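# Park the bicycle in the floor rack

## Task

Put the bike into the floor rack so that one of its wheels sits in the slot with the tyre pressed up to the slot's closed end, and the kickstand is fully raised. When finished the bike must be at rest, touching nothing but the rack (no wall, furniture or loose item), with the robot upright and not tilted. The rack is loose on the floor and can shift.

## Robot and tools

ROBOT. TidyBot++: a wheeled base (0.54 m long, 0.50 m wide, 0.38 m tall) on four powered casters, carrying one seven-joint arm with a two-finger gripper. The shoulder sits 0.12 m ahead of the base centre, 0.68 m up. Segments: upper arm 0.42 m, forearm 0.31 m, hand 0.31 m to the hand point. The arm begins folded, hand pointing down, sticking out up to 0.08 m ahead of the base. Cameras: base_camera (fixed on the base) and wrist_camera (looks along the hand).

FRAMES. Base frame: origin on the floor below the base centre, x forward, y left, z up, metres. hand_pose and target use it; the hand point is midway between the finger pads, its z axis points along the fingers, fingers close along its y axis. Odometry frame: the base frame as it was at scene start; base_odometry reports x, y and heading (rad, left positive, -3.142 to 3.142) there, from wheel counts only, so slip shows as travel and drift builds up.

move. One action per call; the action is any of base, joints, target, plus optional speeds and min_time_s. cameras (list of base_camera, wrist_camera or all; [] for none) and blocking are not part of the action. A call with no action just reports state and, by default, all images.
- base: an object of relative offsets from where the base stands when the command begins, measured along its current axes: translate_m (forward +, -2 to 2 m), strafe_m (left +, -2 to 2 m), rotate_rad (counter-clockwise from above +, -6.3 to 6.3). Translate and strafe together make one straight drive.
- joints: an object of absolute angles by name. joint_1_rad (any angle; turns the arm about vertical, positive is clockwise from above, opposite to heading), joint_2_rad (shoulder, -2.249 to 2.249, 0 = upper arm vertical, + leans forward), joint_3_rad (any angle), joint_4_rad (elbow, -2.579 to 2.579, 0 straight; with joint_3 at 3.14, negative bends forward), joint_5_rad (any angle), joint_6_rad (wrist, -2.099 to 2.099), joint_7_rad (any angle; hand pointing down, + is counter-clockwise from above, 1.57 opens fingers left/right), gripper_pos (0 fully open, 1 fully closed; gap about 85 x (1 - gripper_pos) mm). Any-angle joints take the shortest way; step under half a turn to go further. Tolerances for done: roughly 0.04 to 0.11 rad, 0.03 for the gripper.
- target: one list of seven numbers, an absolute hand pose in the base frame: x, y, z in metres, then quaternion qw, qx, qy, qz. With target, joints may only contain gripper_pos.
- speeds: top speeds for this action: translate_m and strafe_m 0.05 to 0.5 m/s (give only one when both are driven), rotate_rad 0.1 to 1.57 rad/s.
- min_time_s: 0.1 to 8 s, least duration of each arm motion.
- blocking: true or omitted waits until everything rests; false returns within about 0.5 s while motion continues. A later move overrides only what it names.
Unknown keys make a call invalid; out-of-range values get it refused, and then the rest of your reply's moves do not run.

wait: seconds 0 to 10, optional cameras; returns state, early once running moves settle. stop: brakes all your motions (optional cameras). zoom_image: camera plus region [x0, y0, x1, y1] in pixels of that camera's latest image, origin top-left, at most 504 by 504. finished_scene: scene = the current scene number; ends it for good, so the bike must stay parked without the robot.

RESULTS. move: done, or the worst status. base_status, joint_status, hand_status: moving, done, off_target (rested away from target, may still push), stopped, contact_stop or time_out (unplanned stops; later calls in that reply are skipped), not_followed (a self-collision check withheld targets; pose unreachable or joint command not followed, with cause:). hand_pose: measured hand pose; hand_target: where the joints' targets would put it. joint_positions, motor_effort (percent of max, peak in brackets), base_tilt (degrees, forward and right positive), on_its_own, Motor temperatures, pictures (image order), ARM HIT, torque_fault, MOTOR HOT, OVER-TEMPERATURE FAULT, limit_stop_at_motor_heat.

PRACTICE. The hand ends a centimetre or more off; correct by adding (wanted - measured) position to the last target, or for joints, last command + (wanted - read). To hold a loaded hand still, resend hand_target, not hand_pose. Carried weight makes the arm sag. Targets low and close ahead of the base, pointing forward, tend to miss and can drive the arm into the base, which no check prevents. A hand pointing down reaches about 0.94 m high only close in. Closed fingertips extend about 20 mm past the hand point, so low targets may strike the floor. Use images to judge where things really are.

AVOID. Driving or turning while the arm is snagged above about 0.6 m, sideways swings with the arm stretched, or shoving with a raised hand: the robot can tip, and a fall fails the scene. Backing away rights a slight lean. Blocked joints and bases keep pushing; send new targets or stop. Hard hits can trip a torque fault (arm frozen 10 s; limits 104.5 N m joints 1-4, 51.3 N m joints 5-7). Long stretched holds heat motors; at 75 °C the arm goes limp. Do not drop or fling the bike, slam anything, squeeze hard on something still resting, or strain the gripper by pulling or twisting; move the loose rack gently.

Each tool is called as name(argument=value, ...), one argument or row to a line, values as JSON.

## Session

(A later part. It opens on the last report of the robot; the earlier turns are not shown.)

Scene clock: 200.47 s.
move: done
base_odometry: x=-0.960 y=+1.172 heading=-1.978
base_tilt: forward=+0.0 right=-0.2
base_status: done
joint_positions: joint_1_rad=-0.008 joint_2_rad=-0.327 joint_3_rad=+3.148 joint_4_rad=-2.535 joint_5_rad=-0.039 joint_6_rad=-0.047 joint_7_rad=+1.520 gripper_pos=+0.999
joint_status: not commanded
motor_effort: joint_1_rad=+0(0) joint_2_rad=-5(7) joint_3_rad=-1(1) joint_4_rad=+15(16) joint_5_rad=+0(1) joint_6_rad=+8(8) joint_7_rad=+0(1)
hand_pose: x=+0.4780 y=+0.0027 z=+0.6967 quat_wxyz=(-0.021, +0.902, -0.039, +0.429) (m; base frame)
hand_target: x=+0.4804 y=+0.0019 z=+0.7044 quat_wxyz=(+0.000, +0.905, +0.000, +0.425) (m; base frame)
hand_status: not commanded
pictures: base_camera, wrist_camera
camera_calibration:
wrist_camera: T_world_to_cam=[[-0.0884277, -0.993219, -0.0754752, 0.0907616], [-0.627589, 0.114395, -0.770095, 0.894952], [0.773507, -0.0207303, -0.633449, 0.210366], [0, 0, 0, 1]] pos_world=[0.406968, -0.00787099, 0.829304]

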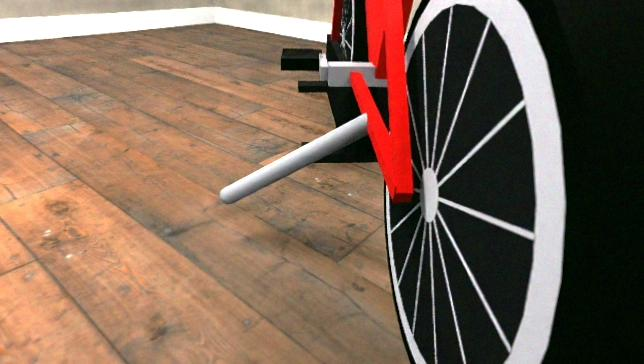

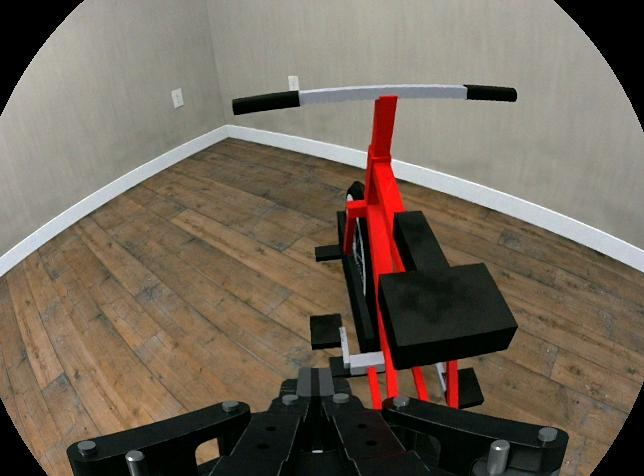

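move(
  base={"translate_m": 0.05},
  speeds={"translate_m": 0.05},
  cameras=["all"],
)

Scene clock: 202.80 s.
move: done
base_odometry: x=-0.980 y=+1.126 heading=-1.978
base_tilt: forward=+0.0 right=-0.2
base_status: done
joint_positions: joint_1_rad=-0.008 joint_2_rad=-0.327 joint_3_rad=+3.148 joint_4_rad=-2.534 joint_5_rad=-0.039 joint_6_rad=-0.047 joint_7_rad=+1.520 gripper_pos=+0.999
joint_status: not commanded
motor_effort: joint_1_rad=+0(1) joint_2_rad=-5(7) joint_3_rad=-1(1) joint_4_rad=+15(16) joint_5_rad=+0(1) joint_6_rad=+8(9) joint_7_rad=-1(1)
hand_pose: x=+0.4780 y=+0.0027 z=+0.6969 quat_wxyz=(-0.021, +0.902, -0.039, +0.429) (m; base frame)
hand_target: x=+0.4804 y=+0.0019 z=+0.7044 quat_wxyz=(+0.000, +0.905, +0.000, +0.425) (m; base frame)
hand_status: not commanded
pictures: base_camera, wrist_camera
camera_calibration:
wrist_camera: T_world_to_cam=[[-0.0883806, -0.99322, -0.0755199, 0.0907855], [-0.627144, 0.114388, -0.770458, 0.895162], [0.773873, -0.0207317, -0.633002, 0.210051], [0, 0, 0, 1]] pos_world=[0.406866, -0.00787098, 0.829503]

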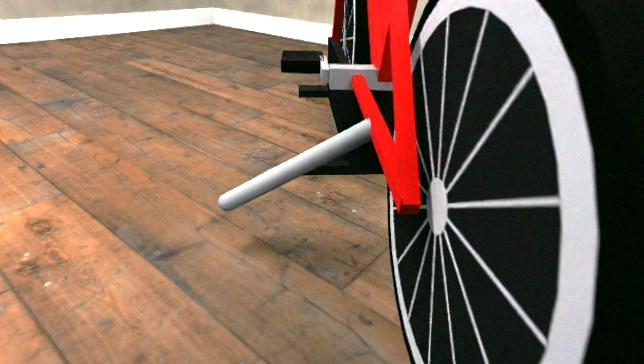

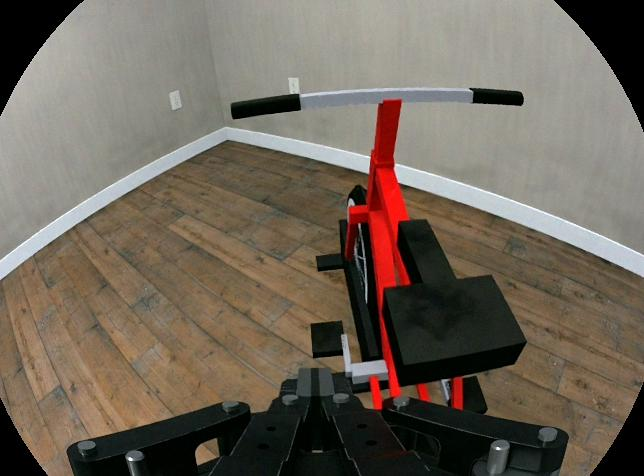

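move(
  base={"translate_m": 0.035},
  speeds={"translate_m": 0.05},
  target=[0.68, 0.20, 0.40, 0.2045, 0.979, 0, 0],
)

move(
  target=[0.72, 0.16, 0.20, 0.2045, 0.979, 0, 0],
  cameras=["all"],
)

Scene clock: 206.83 s.
move: done
base_odometry: x=-0.994 y=+1.094 heading=-1.978
base_tilt: forward=+0.0 right=-0.2
base_status: done
joint_positions: joint_1_rad=-0.603 joint_2_rad=+1.096 joint_3_rad=+3.344 joint_4_rad=-1.038 joint_5_rad=+0.132 joint_6_rad=-1.155 joint_7_rad=+1.043 gripper_pos=+0.999
joint_status: not commanded
motor_effort: joint_1_rad=+0(2) joint_2_rad=-41(43) joint_3_rad=+2(2) joint_4_rad=+11(16) joint_5_rad=+3(3) joint_6_rad=-1(8) joint_7_rad=-1(1)
hand_pose: x=+0.6834 y=+0.2179 z=+0.4144 quat_wxyz=(+0.164, +0.986, +0.016, +0.011) (m; base frame)
hand_target: x=+0.6800 y=+0.2000 z=+0.4000 quat_wxyz=(+0.204, +0.979, +0.000, +0.000) (m; base frame)
hand_status: done (0.023 m and 5.2 deg from the pose sent, 0.410 m and 57.0 deg at the start)
pictures: none

Scene clock: 208.63 s.
move: done
base_odometry: x=-0.994 y=+1.094 heading=-1.978
base_tilt: forward=+0.0 right=-0.2
base_status: not commanded
joint_positions: joint_1_rad=-0.519 joint_2_rad=+1.525 joint_3_rad=+3.369 joint_4_rad=-0.726 joint_5_rad=+0.132 joint_6_rad=-1.133 joint_7_rad=+1.043 gripper_pos=+0.999
joint_status: not commanded
motor_effort: joint_1_rad=+0(2) joint_2_rad=-44(47) joint_3_rad=+2(3) joint_4_rad=+9(11) joint_5_rad=+3(4) joint_6_rad=-2(2) joint_7_rad=-1(1)
hand_pose: x=+0.7059 y=+0.1631 z=+0.2217 quat_wxyz=(+0.207, +0.978, +0.011, -0.024) (m; base frame)
hand_target: x=+0.7200 y=+0.1600 z=+0.2000 quat_wxyz=(+0.204, +0.979, +0.000, +0.000) (m; base frame)
hand_status: done (0.026 m and 3.1 deg from the pose sent, 0.225 m and 5.2 deg at the start)
pictures: base_camera, wrist_camera
camera_calibration:
wrist_camera: T_world_to_cam=[[0.00810752, -0.90337, 0.428786, 0.0398401], [-0.999107, 0.0104629, 0.0409345, 0.753233], [-0.0414653, -0.428735, -0.902478, 0.438094], [0, 0, 0, 1]] pos_world=[0.770403, 0.215936, 0.347455]

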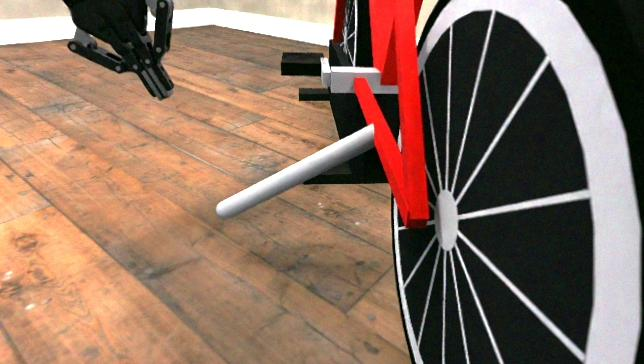

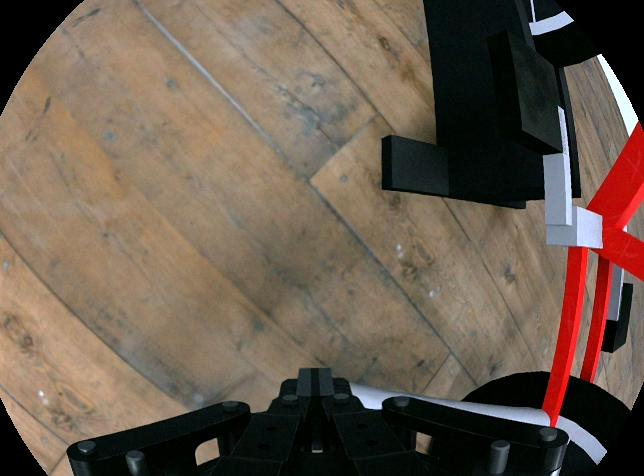

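move(
  target=[0.735, 0.07, 0.10, 0.2045, 0.979, 0, 0],
  cameras=["all"],
)

Scene clock: 210.80 s.
move: done
base_odometry: x=-0.994 y=+1.094 heading=-1.978
base_tilt: forward=+0.0 right=-0.2
base_status: not commanded
joint_positions: joint_1_rad=-0.366 joint_2_rad=+1.742 joint_3_rad=+3.395 joint_4_rad=-0.560 joint_5_rad=+0.132 joint_6_rad=-1.047 joint_7_rad=+1.043 gripper_pos=+0.999
joint_status: not commanded
motor_effort: joint_1_rad=+0(4) joint_2_rad=-43(47) joint_3_rad=+2(3) joint_4_rad=+9(11) joint_5_rad=+3(4) joint_6_rad=-1(2) joint_7_rad=+0(1)
hand_pose: x=+0.7243 y=+0.0682 z=+0.1180 quat_wxyz=(+0.207, +0.978, -0.032, -0.018) (m; base frame)
hand_target: x=+0.7350 y=+0.0700 z=+0.1000 quat_wxyz=(+0.204, +0.979, +0.000, +0.000) (m; base frame)
hand_status: done (0.021 m and 4.3 deg from the pose sent, 0.156 m and 3.1 deg at the start)
pictures: base_camera, wrist_camera
camera_calibration:
wrist_camera: T_world_to_cam=[[-0.0792916, -0.899543, 0.429575, 0.0613562], [-0.995548, 0.0934913, 0.0120141, 0.77201], [-0.0509687, -0.42671, -0.902951, 0.311368], [0, 0, 0, 1]] pos_world=[0.789308, 0.11588, 0.245518]

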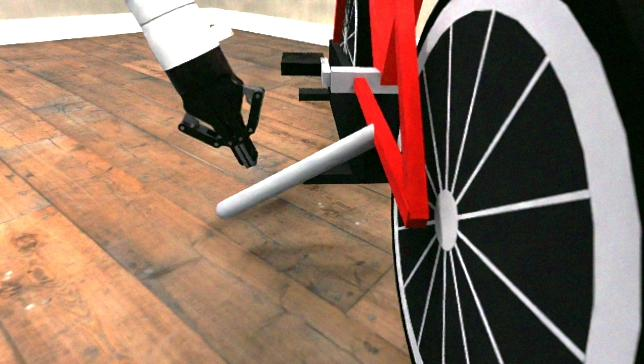

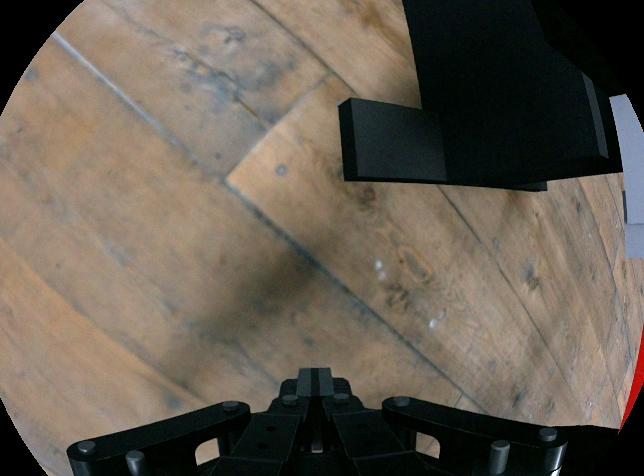

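move(
  target=[0.66, 0.065, 0.095, 0.2045, 0.979, 0, 0],
  min_time_s=1.5,
)

move(
  target=[0.59, 0.065, 0.10, 0.2045, 0.979, 0, 0],
  min_time_s=1.5,
  cameras=["all"],
)

Scene clock: 213.00 s.
move: done
base_odometry: x=-0.994 y=+1.094 heading=-1.978
base_tilt: forward=+0.0 right=-0.2
base_status: not commanded
joint_positions: joint_1_rad=-0.461 joint_2_rad=+1.665 joint_3_rad=+3.435 joint_4_rad=-0.973 joint_5_rad=+0.132 joint_6_rad=-0.728 joint_7_rad=+1.043 gripper_pos=+0.999
joint_status: not commanded
motor_effort: joint_1_rad=+0(1) joint_2_rad=-38(43) joint_3_rad=+3(4) joint_4_rad=+4(9) joint_5_rad=+2(3) joint_6_rad=-2(4) joint_7_rad=-1(1)
hand_pose: x=+0.6563 y=+0.0553 z=+0.0926 quat_wxyz=(+0.217, +0.976, +0.018, -0.016) (m; base frame)
hand_target: x=+0.6600 y=+0.0650 z=+0.0950 quat_wxyz=(+0.204, +0.979, +0.000, +0.000) (m; base frame)
hand_status: done (0.011 m and 3.2 deg from the pose sent, 0.068 m and 4.3 deg at the start)
pictures: none

Scene clock: 214.80 s.
move: done
base_odometry: x=-0.994 y=+1.094 heading=-1.978
base_tilt: forward=+0.0 right=-0.2
base_status: not commanded
joint_positions: joint_1_rad=-0.572 joint_2_rad=+1.582 joint_3_rad=+3.493 joint_4_rad=-1.263 joint_5_rad=+0.049 joint_6_rad=-0.499 joint_7_rad=+1.043 gripper_pos=+0.999
joint_status: not commanded
motor_effort: joint_1_rad=-1(2) joint_2_rad=-32(38) joint_3_rad=+2(3) joint_4_rad=-1(4) joint_5_rad=+0(2) joint_6_rad=-5(6) joint_7_rad=-1(1)
hand_pose: x=+0.6141 y=+0.0633 z=+0.1065 quat_wxyz=(+0.210, +0.977, +0.028, +0.008) (m; base frame)
hand_target: x=+0.5900 y=+0.0650 z=+0.1000 quat_wxyz=(+0.204, +0.979, +0.000, +0.000) (m; base frame)
hand_status: done (0.025 m and 3.4 deg from the pose sent, 0.067 m and 3.2 deg at the start)
pictures: base_camera, wrist_camera
camera_calibration:
wrist_camera: T_world_to_cam=[[0.0258188, -0.900216, 0.434677, -0.0117777], [-0.999271, -0.0354725, -0.0141093, 0.675998], [0.0281205, -0.433996, -0.900476, 0.244902], [0, 0, 0, 1]] pos_world=[0.668923, 0.119664, 0.235186]

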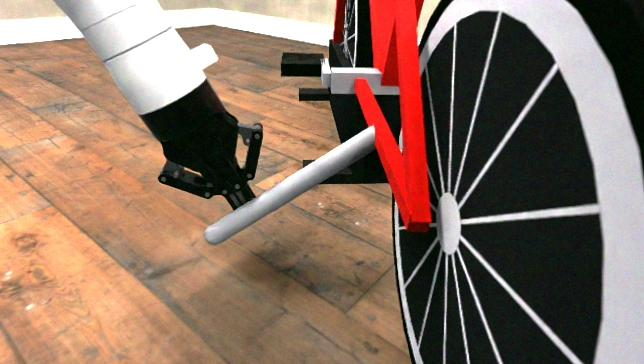

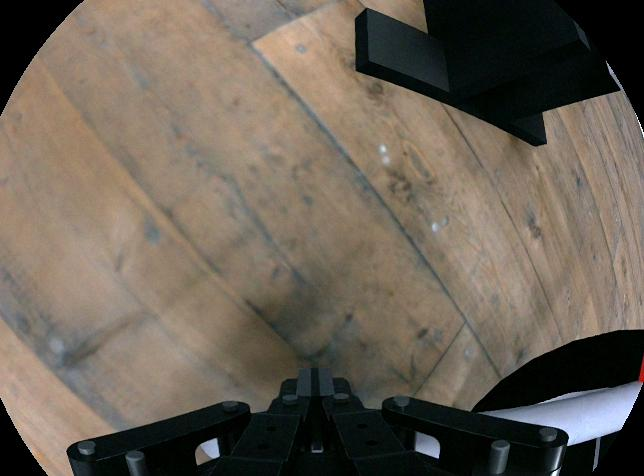

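move(
  target=[0.53, 0.065, 0.105, 0.2045, 0.979, 0, 0],
  min_time_s=1.5,
)

move(
  target=[0.46, 0.065, 0.115, 0.2045, 0.979, 0, 0],
  min_time_s=1.5,
  cameras=["all"],
)

Scene clock: 217.23 s.
move: done
base_odometry: x=-0.994 y=+1.094 heading=-1.978
base_tilt: forward=+0.0 right=-0.3
base_status: not commanded
joint_positions: joint_1_rad=-0.674 joint_2_rad=+1.566 joint_3_rad=+3.503 joint_4_rad=-1.491 joint_5_rad=-0.076 joint_6_rad=-0.355 joint_7_rad=+1.043 gripper_pos=+0.999
joint_status: not commanded
motor_effort: joint_1_rad=+0(2) joint_2_rad=-32(32) joint_3_rad=+5(5) joint_4_rad=-2(3) joint_5_rad=+1(2) joint_6_rad=-3(6) joint_7_rad=-1(1)
hand_pose: x=+0.5337 y=+0.0647 z=+0.1026 quat_wxyz=(+0.211, +0.977, +0.010, -0.008) (m; base frame)
hand_target: x=+0.5300 y=+0.0650 z=+0.1050 quat_wxyz=(+0.204, +0.979, +0.000, +0.000) (m; base frame)
hand_status: done (0.004 m and 1.7 deg from the pose sent, 0.084 m and 3.4 deg at the start)
pictures: none

Scene clock: 219.03 s.
move: done
base_odometry: x=-0.994 y=+1.094 heading=-1.978
base_tilt: forward=+0.1 right=-0.2
base_status: not commanded
joint_positions: joint_1_rad=-0.767 joint_2_rad=+1.558 joint_3_rad=+3.503 joint_4_rad=-1.724 joint_5_rad=-0.225 joint_6_rad=-0.200 joint_7_rad=+1.073 gripper_pos=+0.999
joint_status: not commanded
motor_effort: joint_1_rad=+0(1) joint_2_rad=-30(31) joint_3_rad=+5(6) joint_4_rad=-4(4) joint_5_rad=+1(2) joint_6_rad=-1(4) joint_7_rad=-1(1)
hand_pose: x=+0.4545 y=+0.0463 z=+0.1115 quat_wxyz=(+0.225, +0.974, -0.012, -0.016) (m; base frame)
hand_target: x=+0.4600 y=+0.0650 z=+0.1150 quat_wxyz=(+0.204, +0.979, +0.000, +0.000) (m; base frame)
hand_status: done (0.020 m and 3.3 deg from the pose sent, 0.075 m and 1.7 deg at the start)
pictures: base_camera, wrist_camera
camera_calibration:
wrist_camera: T_world_to_cam=[[-0.0406352, -0.885977, 0.461945, 0.00136531], [-0.998507, 0.0528961, 0.0136168, 0.508592], [-0.0364993, -0.460702, -0.886804, 0.275559], [0, 0, 0, 1]] pos_world=[0.517946, 0.101258, 0.23681]

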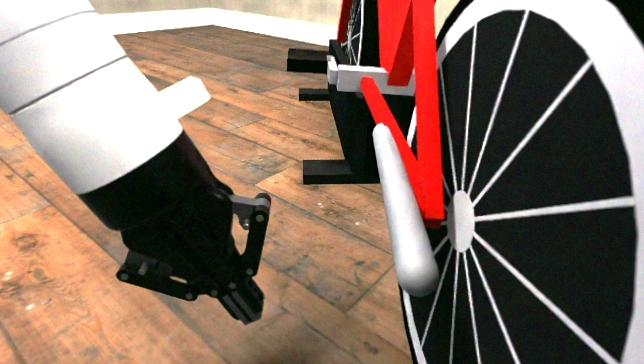

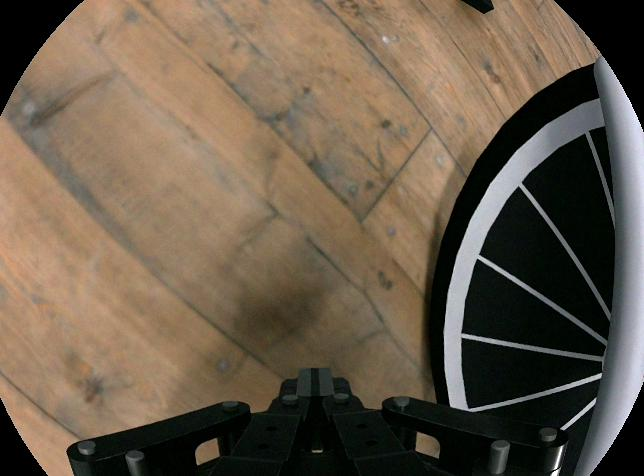

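move(
  target=[0.45, -0.02, 0.11, 0.2045, 0.979, 0, 0],
  min_time_s=1.5,
  cameras=["all"],
)

Scene clock: 221.97 s.
move: done
base_odometry: x=-0.994 y=+1.094 heading=-1.978
base_tilt: forward=+0.0 right=-0.2
base_status: not commanded
joint_positions: joint_1_rad=-0.597 joint_2_rad=+1.558 joint_3_rad=+3.490 joint_4_rad=-1.833 joint_5_rad=-0.267 joint_6_rad=+0.010 joint_7_rad=+1.275 gripper_pos=+0.999
joint_status: not commanded
motor_effort: joint_1_rad=+0(1) joint_2_rad=-28(30) joint_3_rad=+5(6) joint_4_rad=-5(5) joint_5_rad=+0(1) joint_6_rad=-1(2) joint_7_rad=-1(1)
hand_pose: x=+0.4572 y=-0.0200 z=+0.1122 quat_wxyz=(+0.209, +0.978, -0.006, -0.004) (m; base frame)
hand_target: x=+0.4500 y=-0.0200 z=+0.1100 quat_wxyz=(+0.204, +0.979, +0.000, +0.000) (m; base frame)
hand_status: done (0.007 m and 1.0 deg from the pose sent, 0.067 m and 3.3 deg at the start)
pictures: base_camera, wrist_camera
camera_calibration:
wrist_camera: T_world_to_cam=[[-0.0353964, -0.900858, 0.432669, -0.0569918], [-0.999312, 0.0367041, -0.00533173, 0.516831], [-0.0110776, -0.43256, -0.901537, 0.236317], [0, 0, 0, 1]] pos_world=[0.517076, 0.0319101, 0.240463]

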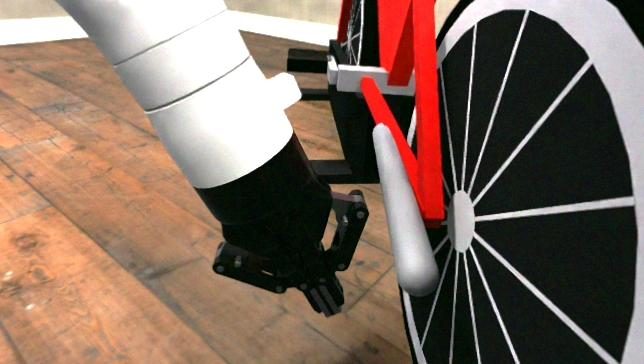

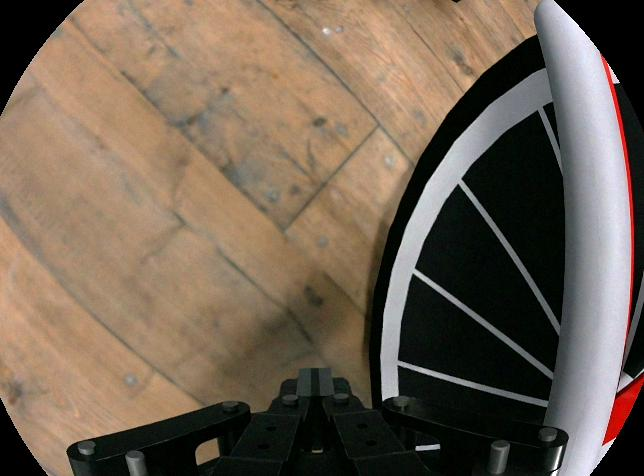

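move(
  target=[0.44, -0.055, 0.115, 0.2045, 0.979, 0, 0],
)

move(
  target=[0.44, -0.055, 0.165, 0.2045, 0.979, 0, 0],
  min_time_s=1.5,
  cameras=["all"],
)

Scene clock: 223.37 s.
move: done
base_odometry: x=-0.994 y=+1.094 heading=-1.978
base_tilt: forward=+0.0 right=-0.2
base_status: not commanded
joint_positions: joint_1_rad=-0.526 joint_2_rad=+1.549 joint_3_rad=+3.457 joint_4_rad=-1.880 joint_5_rad=-0.267 joint_6_rad=+0.112 joint_7_rad=+1.352 gripper_pos=+0.999
joint_status: not commanded
motor_effort: joint_1_rad=+3(5) joint_2_rad=-25(29) joint_3_rad=+8(11) joint_4_rad=-7(8) joint_5_rad=-1(1) joint_6_rad=-1(1) joint_7_rad=-1(1)
hand_pose: x=+0.4552 y=-0.0308 z=+0.1117 quat_wxyz=(+0.192, +0.981, +0.004, +0.005) (m; base frame)
hand_target: x=+0.4400 y=-0.0550 z=+0.1150 quat_wxyz=(+0.204, +0.979, +0.000, +0.000) (m; base frame)
hand_status: done (0.029 m and 1.6 deg from the pose sent, 0.039 m and 1.0 deg at the start)
pictures: none

Scene clock: 225.17 s.
move: done
base_odometry: x=-0.994 y=+1.094 heading=-1.978
base_tilt: forward=+0.0 right=-0.2
base_status: not commanded
joint_positions: joint_1_rad=-0.514 joint_2_rad=+1.460 joint_3_rad=+3.460 joint_4_rad=-1.996 joint_5_rad=-0.267 joint_6_rad=+0.115 joint_7_rad=+1.371 gripper_pos=+0.999
joint_status: not commanded
motor_effort: joint_1_rad=+0(4) joint_2_rad=-27(27) joint_3_rad=+5(9) joint_4_rad=-6(8) joint_5_rad=+0(1) joint_6_rad=+0(1) joint_7_rad=+0(1)
hand_pose: x=+0.4348 y=-0.0402 z=+0.1524 quat_wxyz=(+0.197, +0.980, -0.008, -0.009) (m; base frame)
hand_target: x=+0.4400 y=-0.0550 z=+0.1650 quat_wxyz=(+0.204, +0.979, +0.000, +0.000) (m; base frame)
hand_status: done (0.020 m and 1.6 deg from the pose sent, 0.060 m and 1.6 deg at the start)
pictures: base_camera, wrist_camera
camera_calibration:
wrist_camera: T_world_to_cam=[[-0.0372185, -0.911234, 0.410204, -0.0897442], [-0.99908, 0.0426739, 0.00414831, 0.494142], [-0.0212851, -0.409672, -0.911984, 0.270521], [0, 0, 0, 1]] pos_world=[0.496106, 0.00796009, 0.281475]

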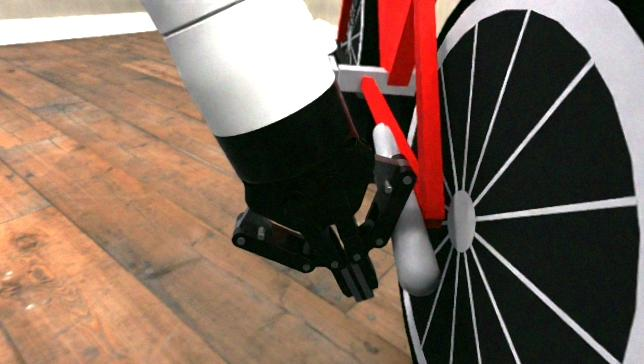

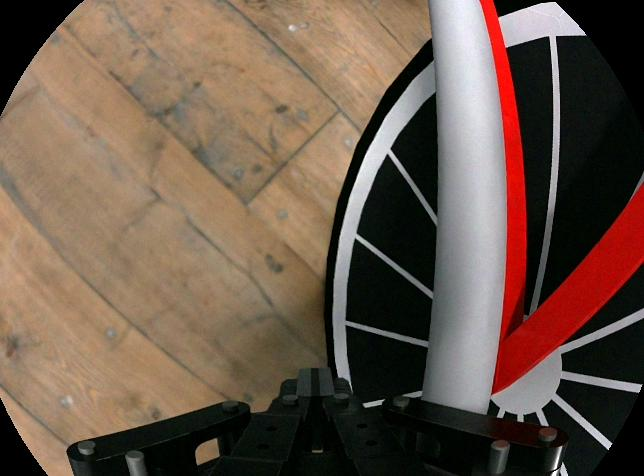

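move(
  target=[0.46, 0.15, 0.16, 0.2045, 0.979, 0, 0],
)

move(
  base={"translate_m": -0.6},
  speeds={"translate_m": 0.3},
)

move(
  joints={"joint_1_rad": 0, "joint_2_rad": -0.336, "joint_3_rad": 3.14, "joint_4_rad": -2.5, "joint_5_rad": 0, "joint_6_rad": 0, "joint_7_rad": 1.57},
  cameras=["all"],
)

zoom_image(
  camera="wrist_camera",
  region=[220, 40, 480, 360],
)

zoom_image(
  camera="base_camera",
  region=[220, 0, 460, 200],
)

Scene clock: 227.77 s.
move: done
base_odometry: x=-0.994 y=+1.094 heading=-1.978
base_tilt: forward=+0.0 right=-0.2
base_status: not commanded
joint_positions: joint_1_rad=-0.913 joint_2_rad=+1.435 joint_3_rad=+3.471 joint_4_rad=-1.708 joint_5_rad=-0.202 joint_6_rad=-0.305 joint_7_rad=+0.973 gripper_pos=+0.999
joint_status: not commanded
motor_effort: joint_1_rad=+0(2) joint_2_rad=-31(32) joint_3_rad=+4(6) joint_4_rad=-2(6) joint_5_rad=+1(2) joint_6_rad=-1(2) joint_7_rad=+0(1)
hand_pose: x=+0.4528 y=+0.1484 z=+0.1491 quat_wxyz=(+0.194, +0.981, +0.009, +0.000) (m; base frame)
hand_target: x=+0.4600 y=+0.1500 z=+0.1600 quat_wxyz=(+0.204, +0.979, +0.000, +0.000) (m; base frame)
hand_status: done (0.013 m and 1.6 deg from the pose sent, 0.192 m and 1.6 deg at the start)
pictures: none

Scene clock: 230.70 s.
move: done
base_odometry: x=-0.756 y=+1.645 heading=-1.978
base_tilt: forward=+0.0 right=-0.2
base_status: done
joint_positions: joint_1_rad=-0.918 joint_2_rad=+1.434 joint_3_rad=+3.475 joint_4_rad=-1.703 joint_5_rad=-0.200 joint_6_rad=-0.312 joint_7_rad=+0.971 gripper_pos=+0.999
joint_status: not commanded
motor_effort: joint_1_rad=+0(3) joint_2_rad=-31(32) joint_3_rad=+4(6) joint_4_rad=-2(3) joint_5_rad=+1(2) joint_6_rad=-1(2) joint_7_rad=-1(1)
hand_pose: x=+0.4547 y=+0.1500 z=+0.1501 quat_wxyz=(+0.195, +0.981, +0.011, +0.001) (m; base frame)
hand_target: x=+0.4600 y=+0.1500 z=+0.1600 quat_wxyz=(+0.204, +0.979, +0.000, +0.000) (m; base frame)
hand_status: not commanded
pictures: none

Scene clock: 233.63 s.
move: done
base_odometry: x=-0.756 y=+1.645 heading=-1.978
base_tilt: forward=+0.0 right=-0.2
base_status: not commanded
joint_positions: joint_1_rad=-0.013 joint_2_rad=-0.321 joint_3_rad=+3.155 joint_4_rad=-2.472 joint_5_rad=-0.040 joint_6_rad=-0.062 joint_7_rad=+1.518 gripper_pos=+0.999
joint_status: all done
motor_effort: joint_1_rad=+0(2) joint_2_rad=-5(34) joint_3_rad=-1(6) joint_4_rad=+16(16) joint_5_rad=+0(3) joint_6_rad=+8(9) joint_7_rad=+0(2)
hand_pose: x=+0.4987 y=+0.0018 z=+0.7224 quat_wxyz=(-0.024, +0.893, -0.042, +0.447) (m; base frame)
hand_target: x=+0.4990 y=+0.0019 z=+0.7293 quat_wxyz=(+0.000, +0.883, +0.000, +0.470) (m; base frame)
hand_status: not commanded
pictures: base_camera, wrist_camera
camera_calibration:
wrist_camera: T_world_to_cam=[[-0.088942, -0.992475, -0.0841606, 0.100217], [-0.594404, 0.120688, -0.795059, 0.929235], [0.799233, -0.0206888, -0.600665, 0.174233], [0, 0, 0, 1]] pos_world=[0.422001, -0.00908017, 0.851887]

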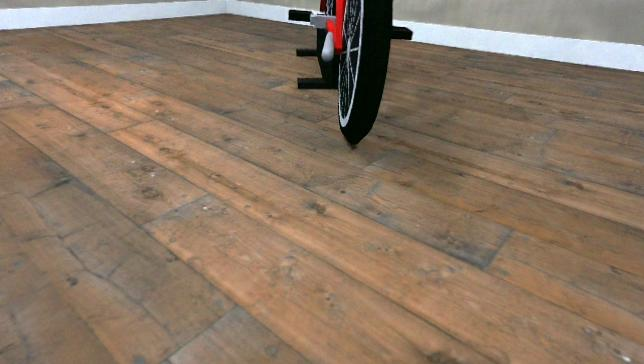

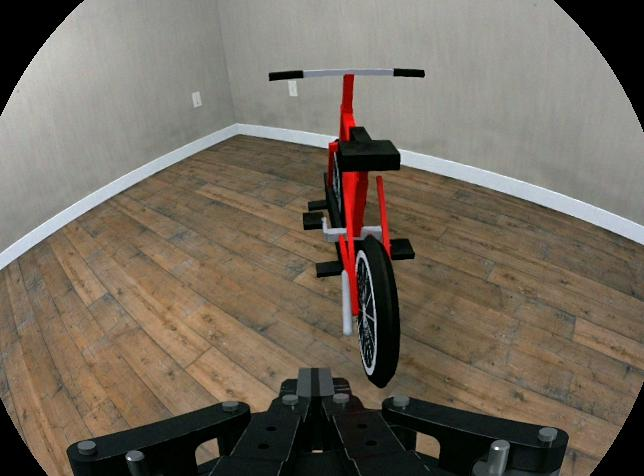

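Scaled by 1.575.

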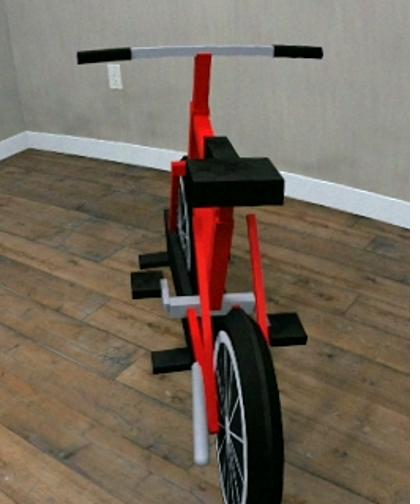

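Scaled by 2.100.

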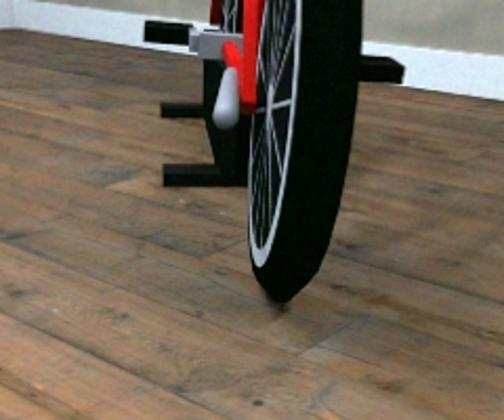

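move(
  base={"translate_m": 1.3, "strafe_m": 0.95, "rotate_rad": -1.5},
  cameras=["all"],
)

zoom_image(
  camera="wrist_camera",
  region=[120, 180, 440, 420],
)

Scene clock: 239.30 s.
move: done
base_odometry: x=-0.399 y=+0.075 heading=+2.805
base_tilt: forward=-0.1 right=-0.2
base_status: done
joint_positions: joint_1_rad=-0.008 joint_2_rad=-0.325 joint_3_rad=+3.149 joint_4_rad=-2.475 joint_5_rad=-0.039 joint_6_rad=-0.057 joint_7_rad=+1.520 gripper_pos=+0.999
joint_status: not commanded
motor_effort: joint_1_rad=+0(1) joint_2_rad=-6(8) joint_3_rad=-1(2) joint_4_rad=+15(16) joint_5_rad=+1(1) joint_6_rad=+8(9) joint_7_rad=+0(1)
hand_pose: x=+0.4984 y=+0.0021 z=+0.7237 quat_wxyz=(-0.022, +0.892, -0.040, +0.450) (m; base frame)
hand_target: x=+0.4990 y=+0.0019 z=+0.7293 quat_wxyz=(+0.000, +0.883, +0.000, +0.470) (m; base frame)
hand_status: not commanded
pictures: base_camera, wrist_camera
camera_calibration:
wrist_camera: T_world_to_cam=[[-0.086284, -0.993007, -0.080577, 0.0967287], [-0.589877, 0.116098, -0.799103, 0.930754], [0.80287, -0.0214193, -0.595769, 0.169748], [0, 0, 0, 1]] pos_world=[0.421091, -0.00837074, 0.852694]

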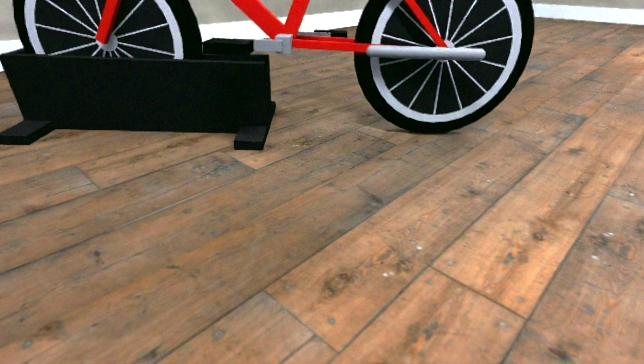

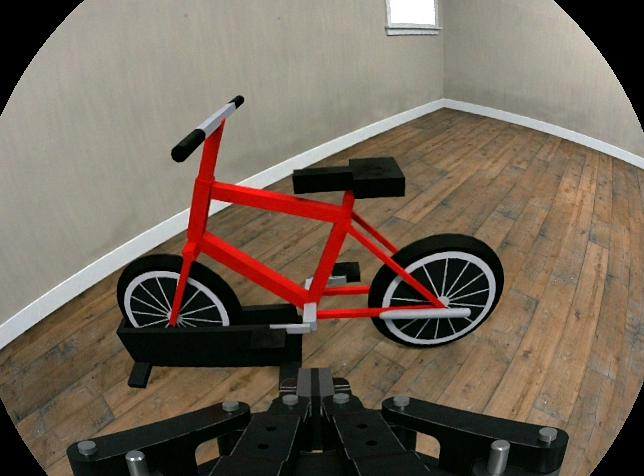

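Scaled by 1.575.

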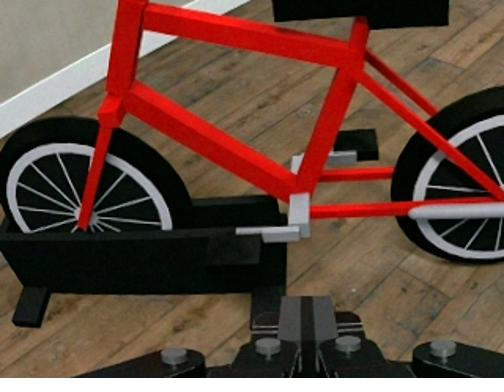

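zoom_image(
  camera="base_camera",
  region=[0, 0, 120, 100],
)

zoom_image(
  camera="wrist_camera",
  region=[90, 230, 210, 390],
)

Scaled by 4.200.

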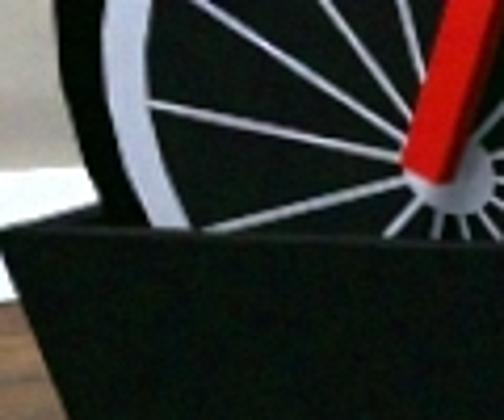

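Scaled by 3.150.

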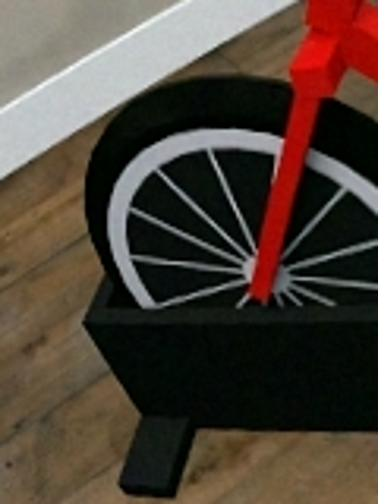

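finished_scene(
  scene=1,
)

The scene is finished: the task was done.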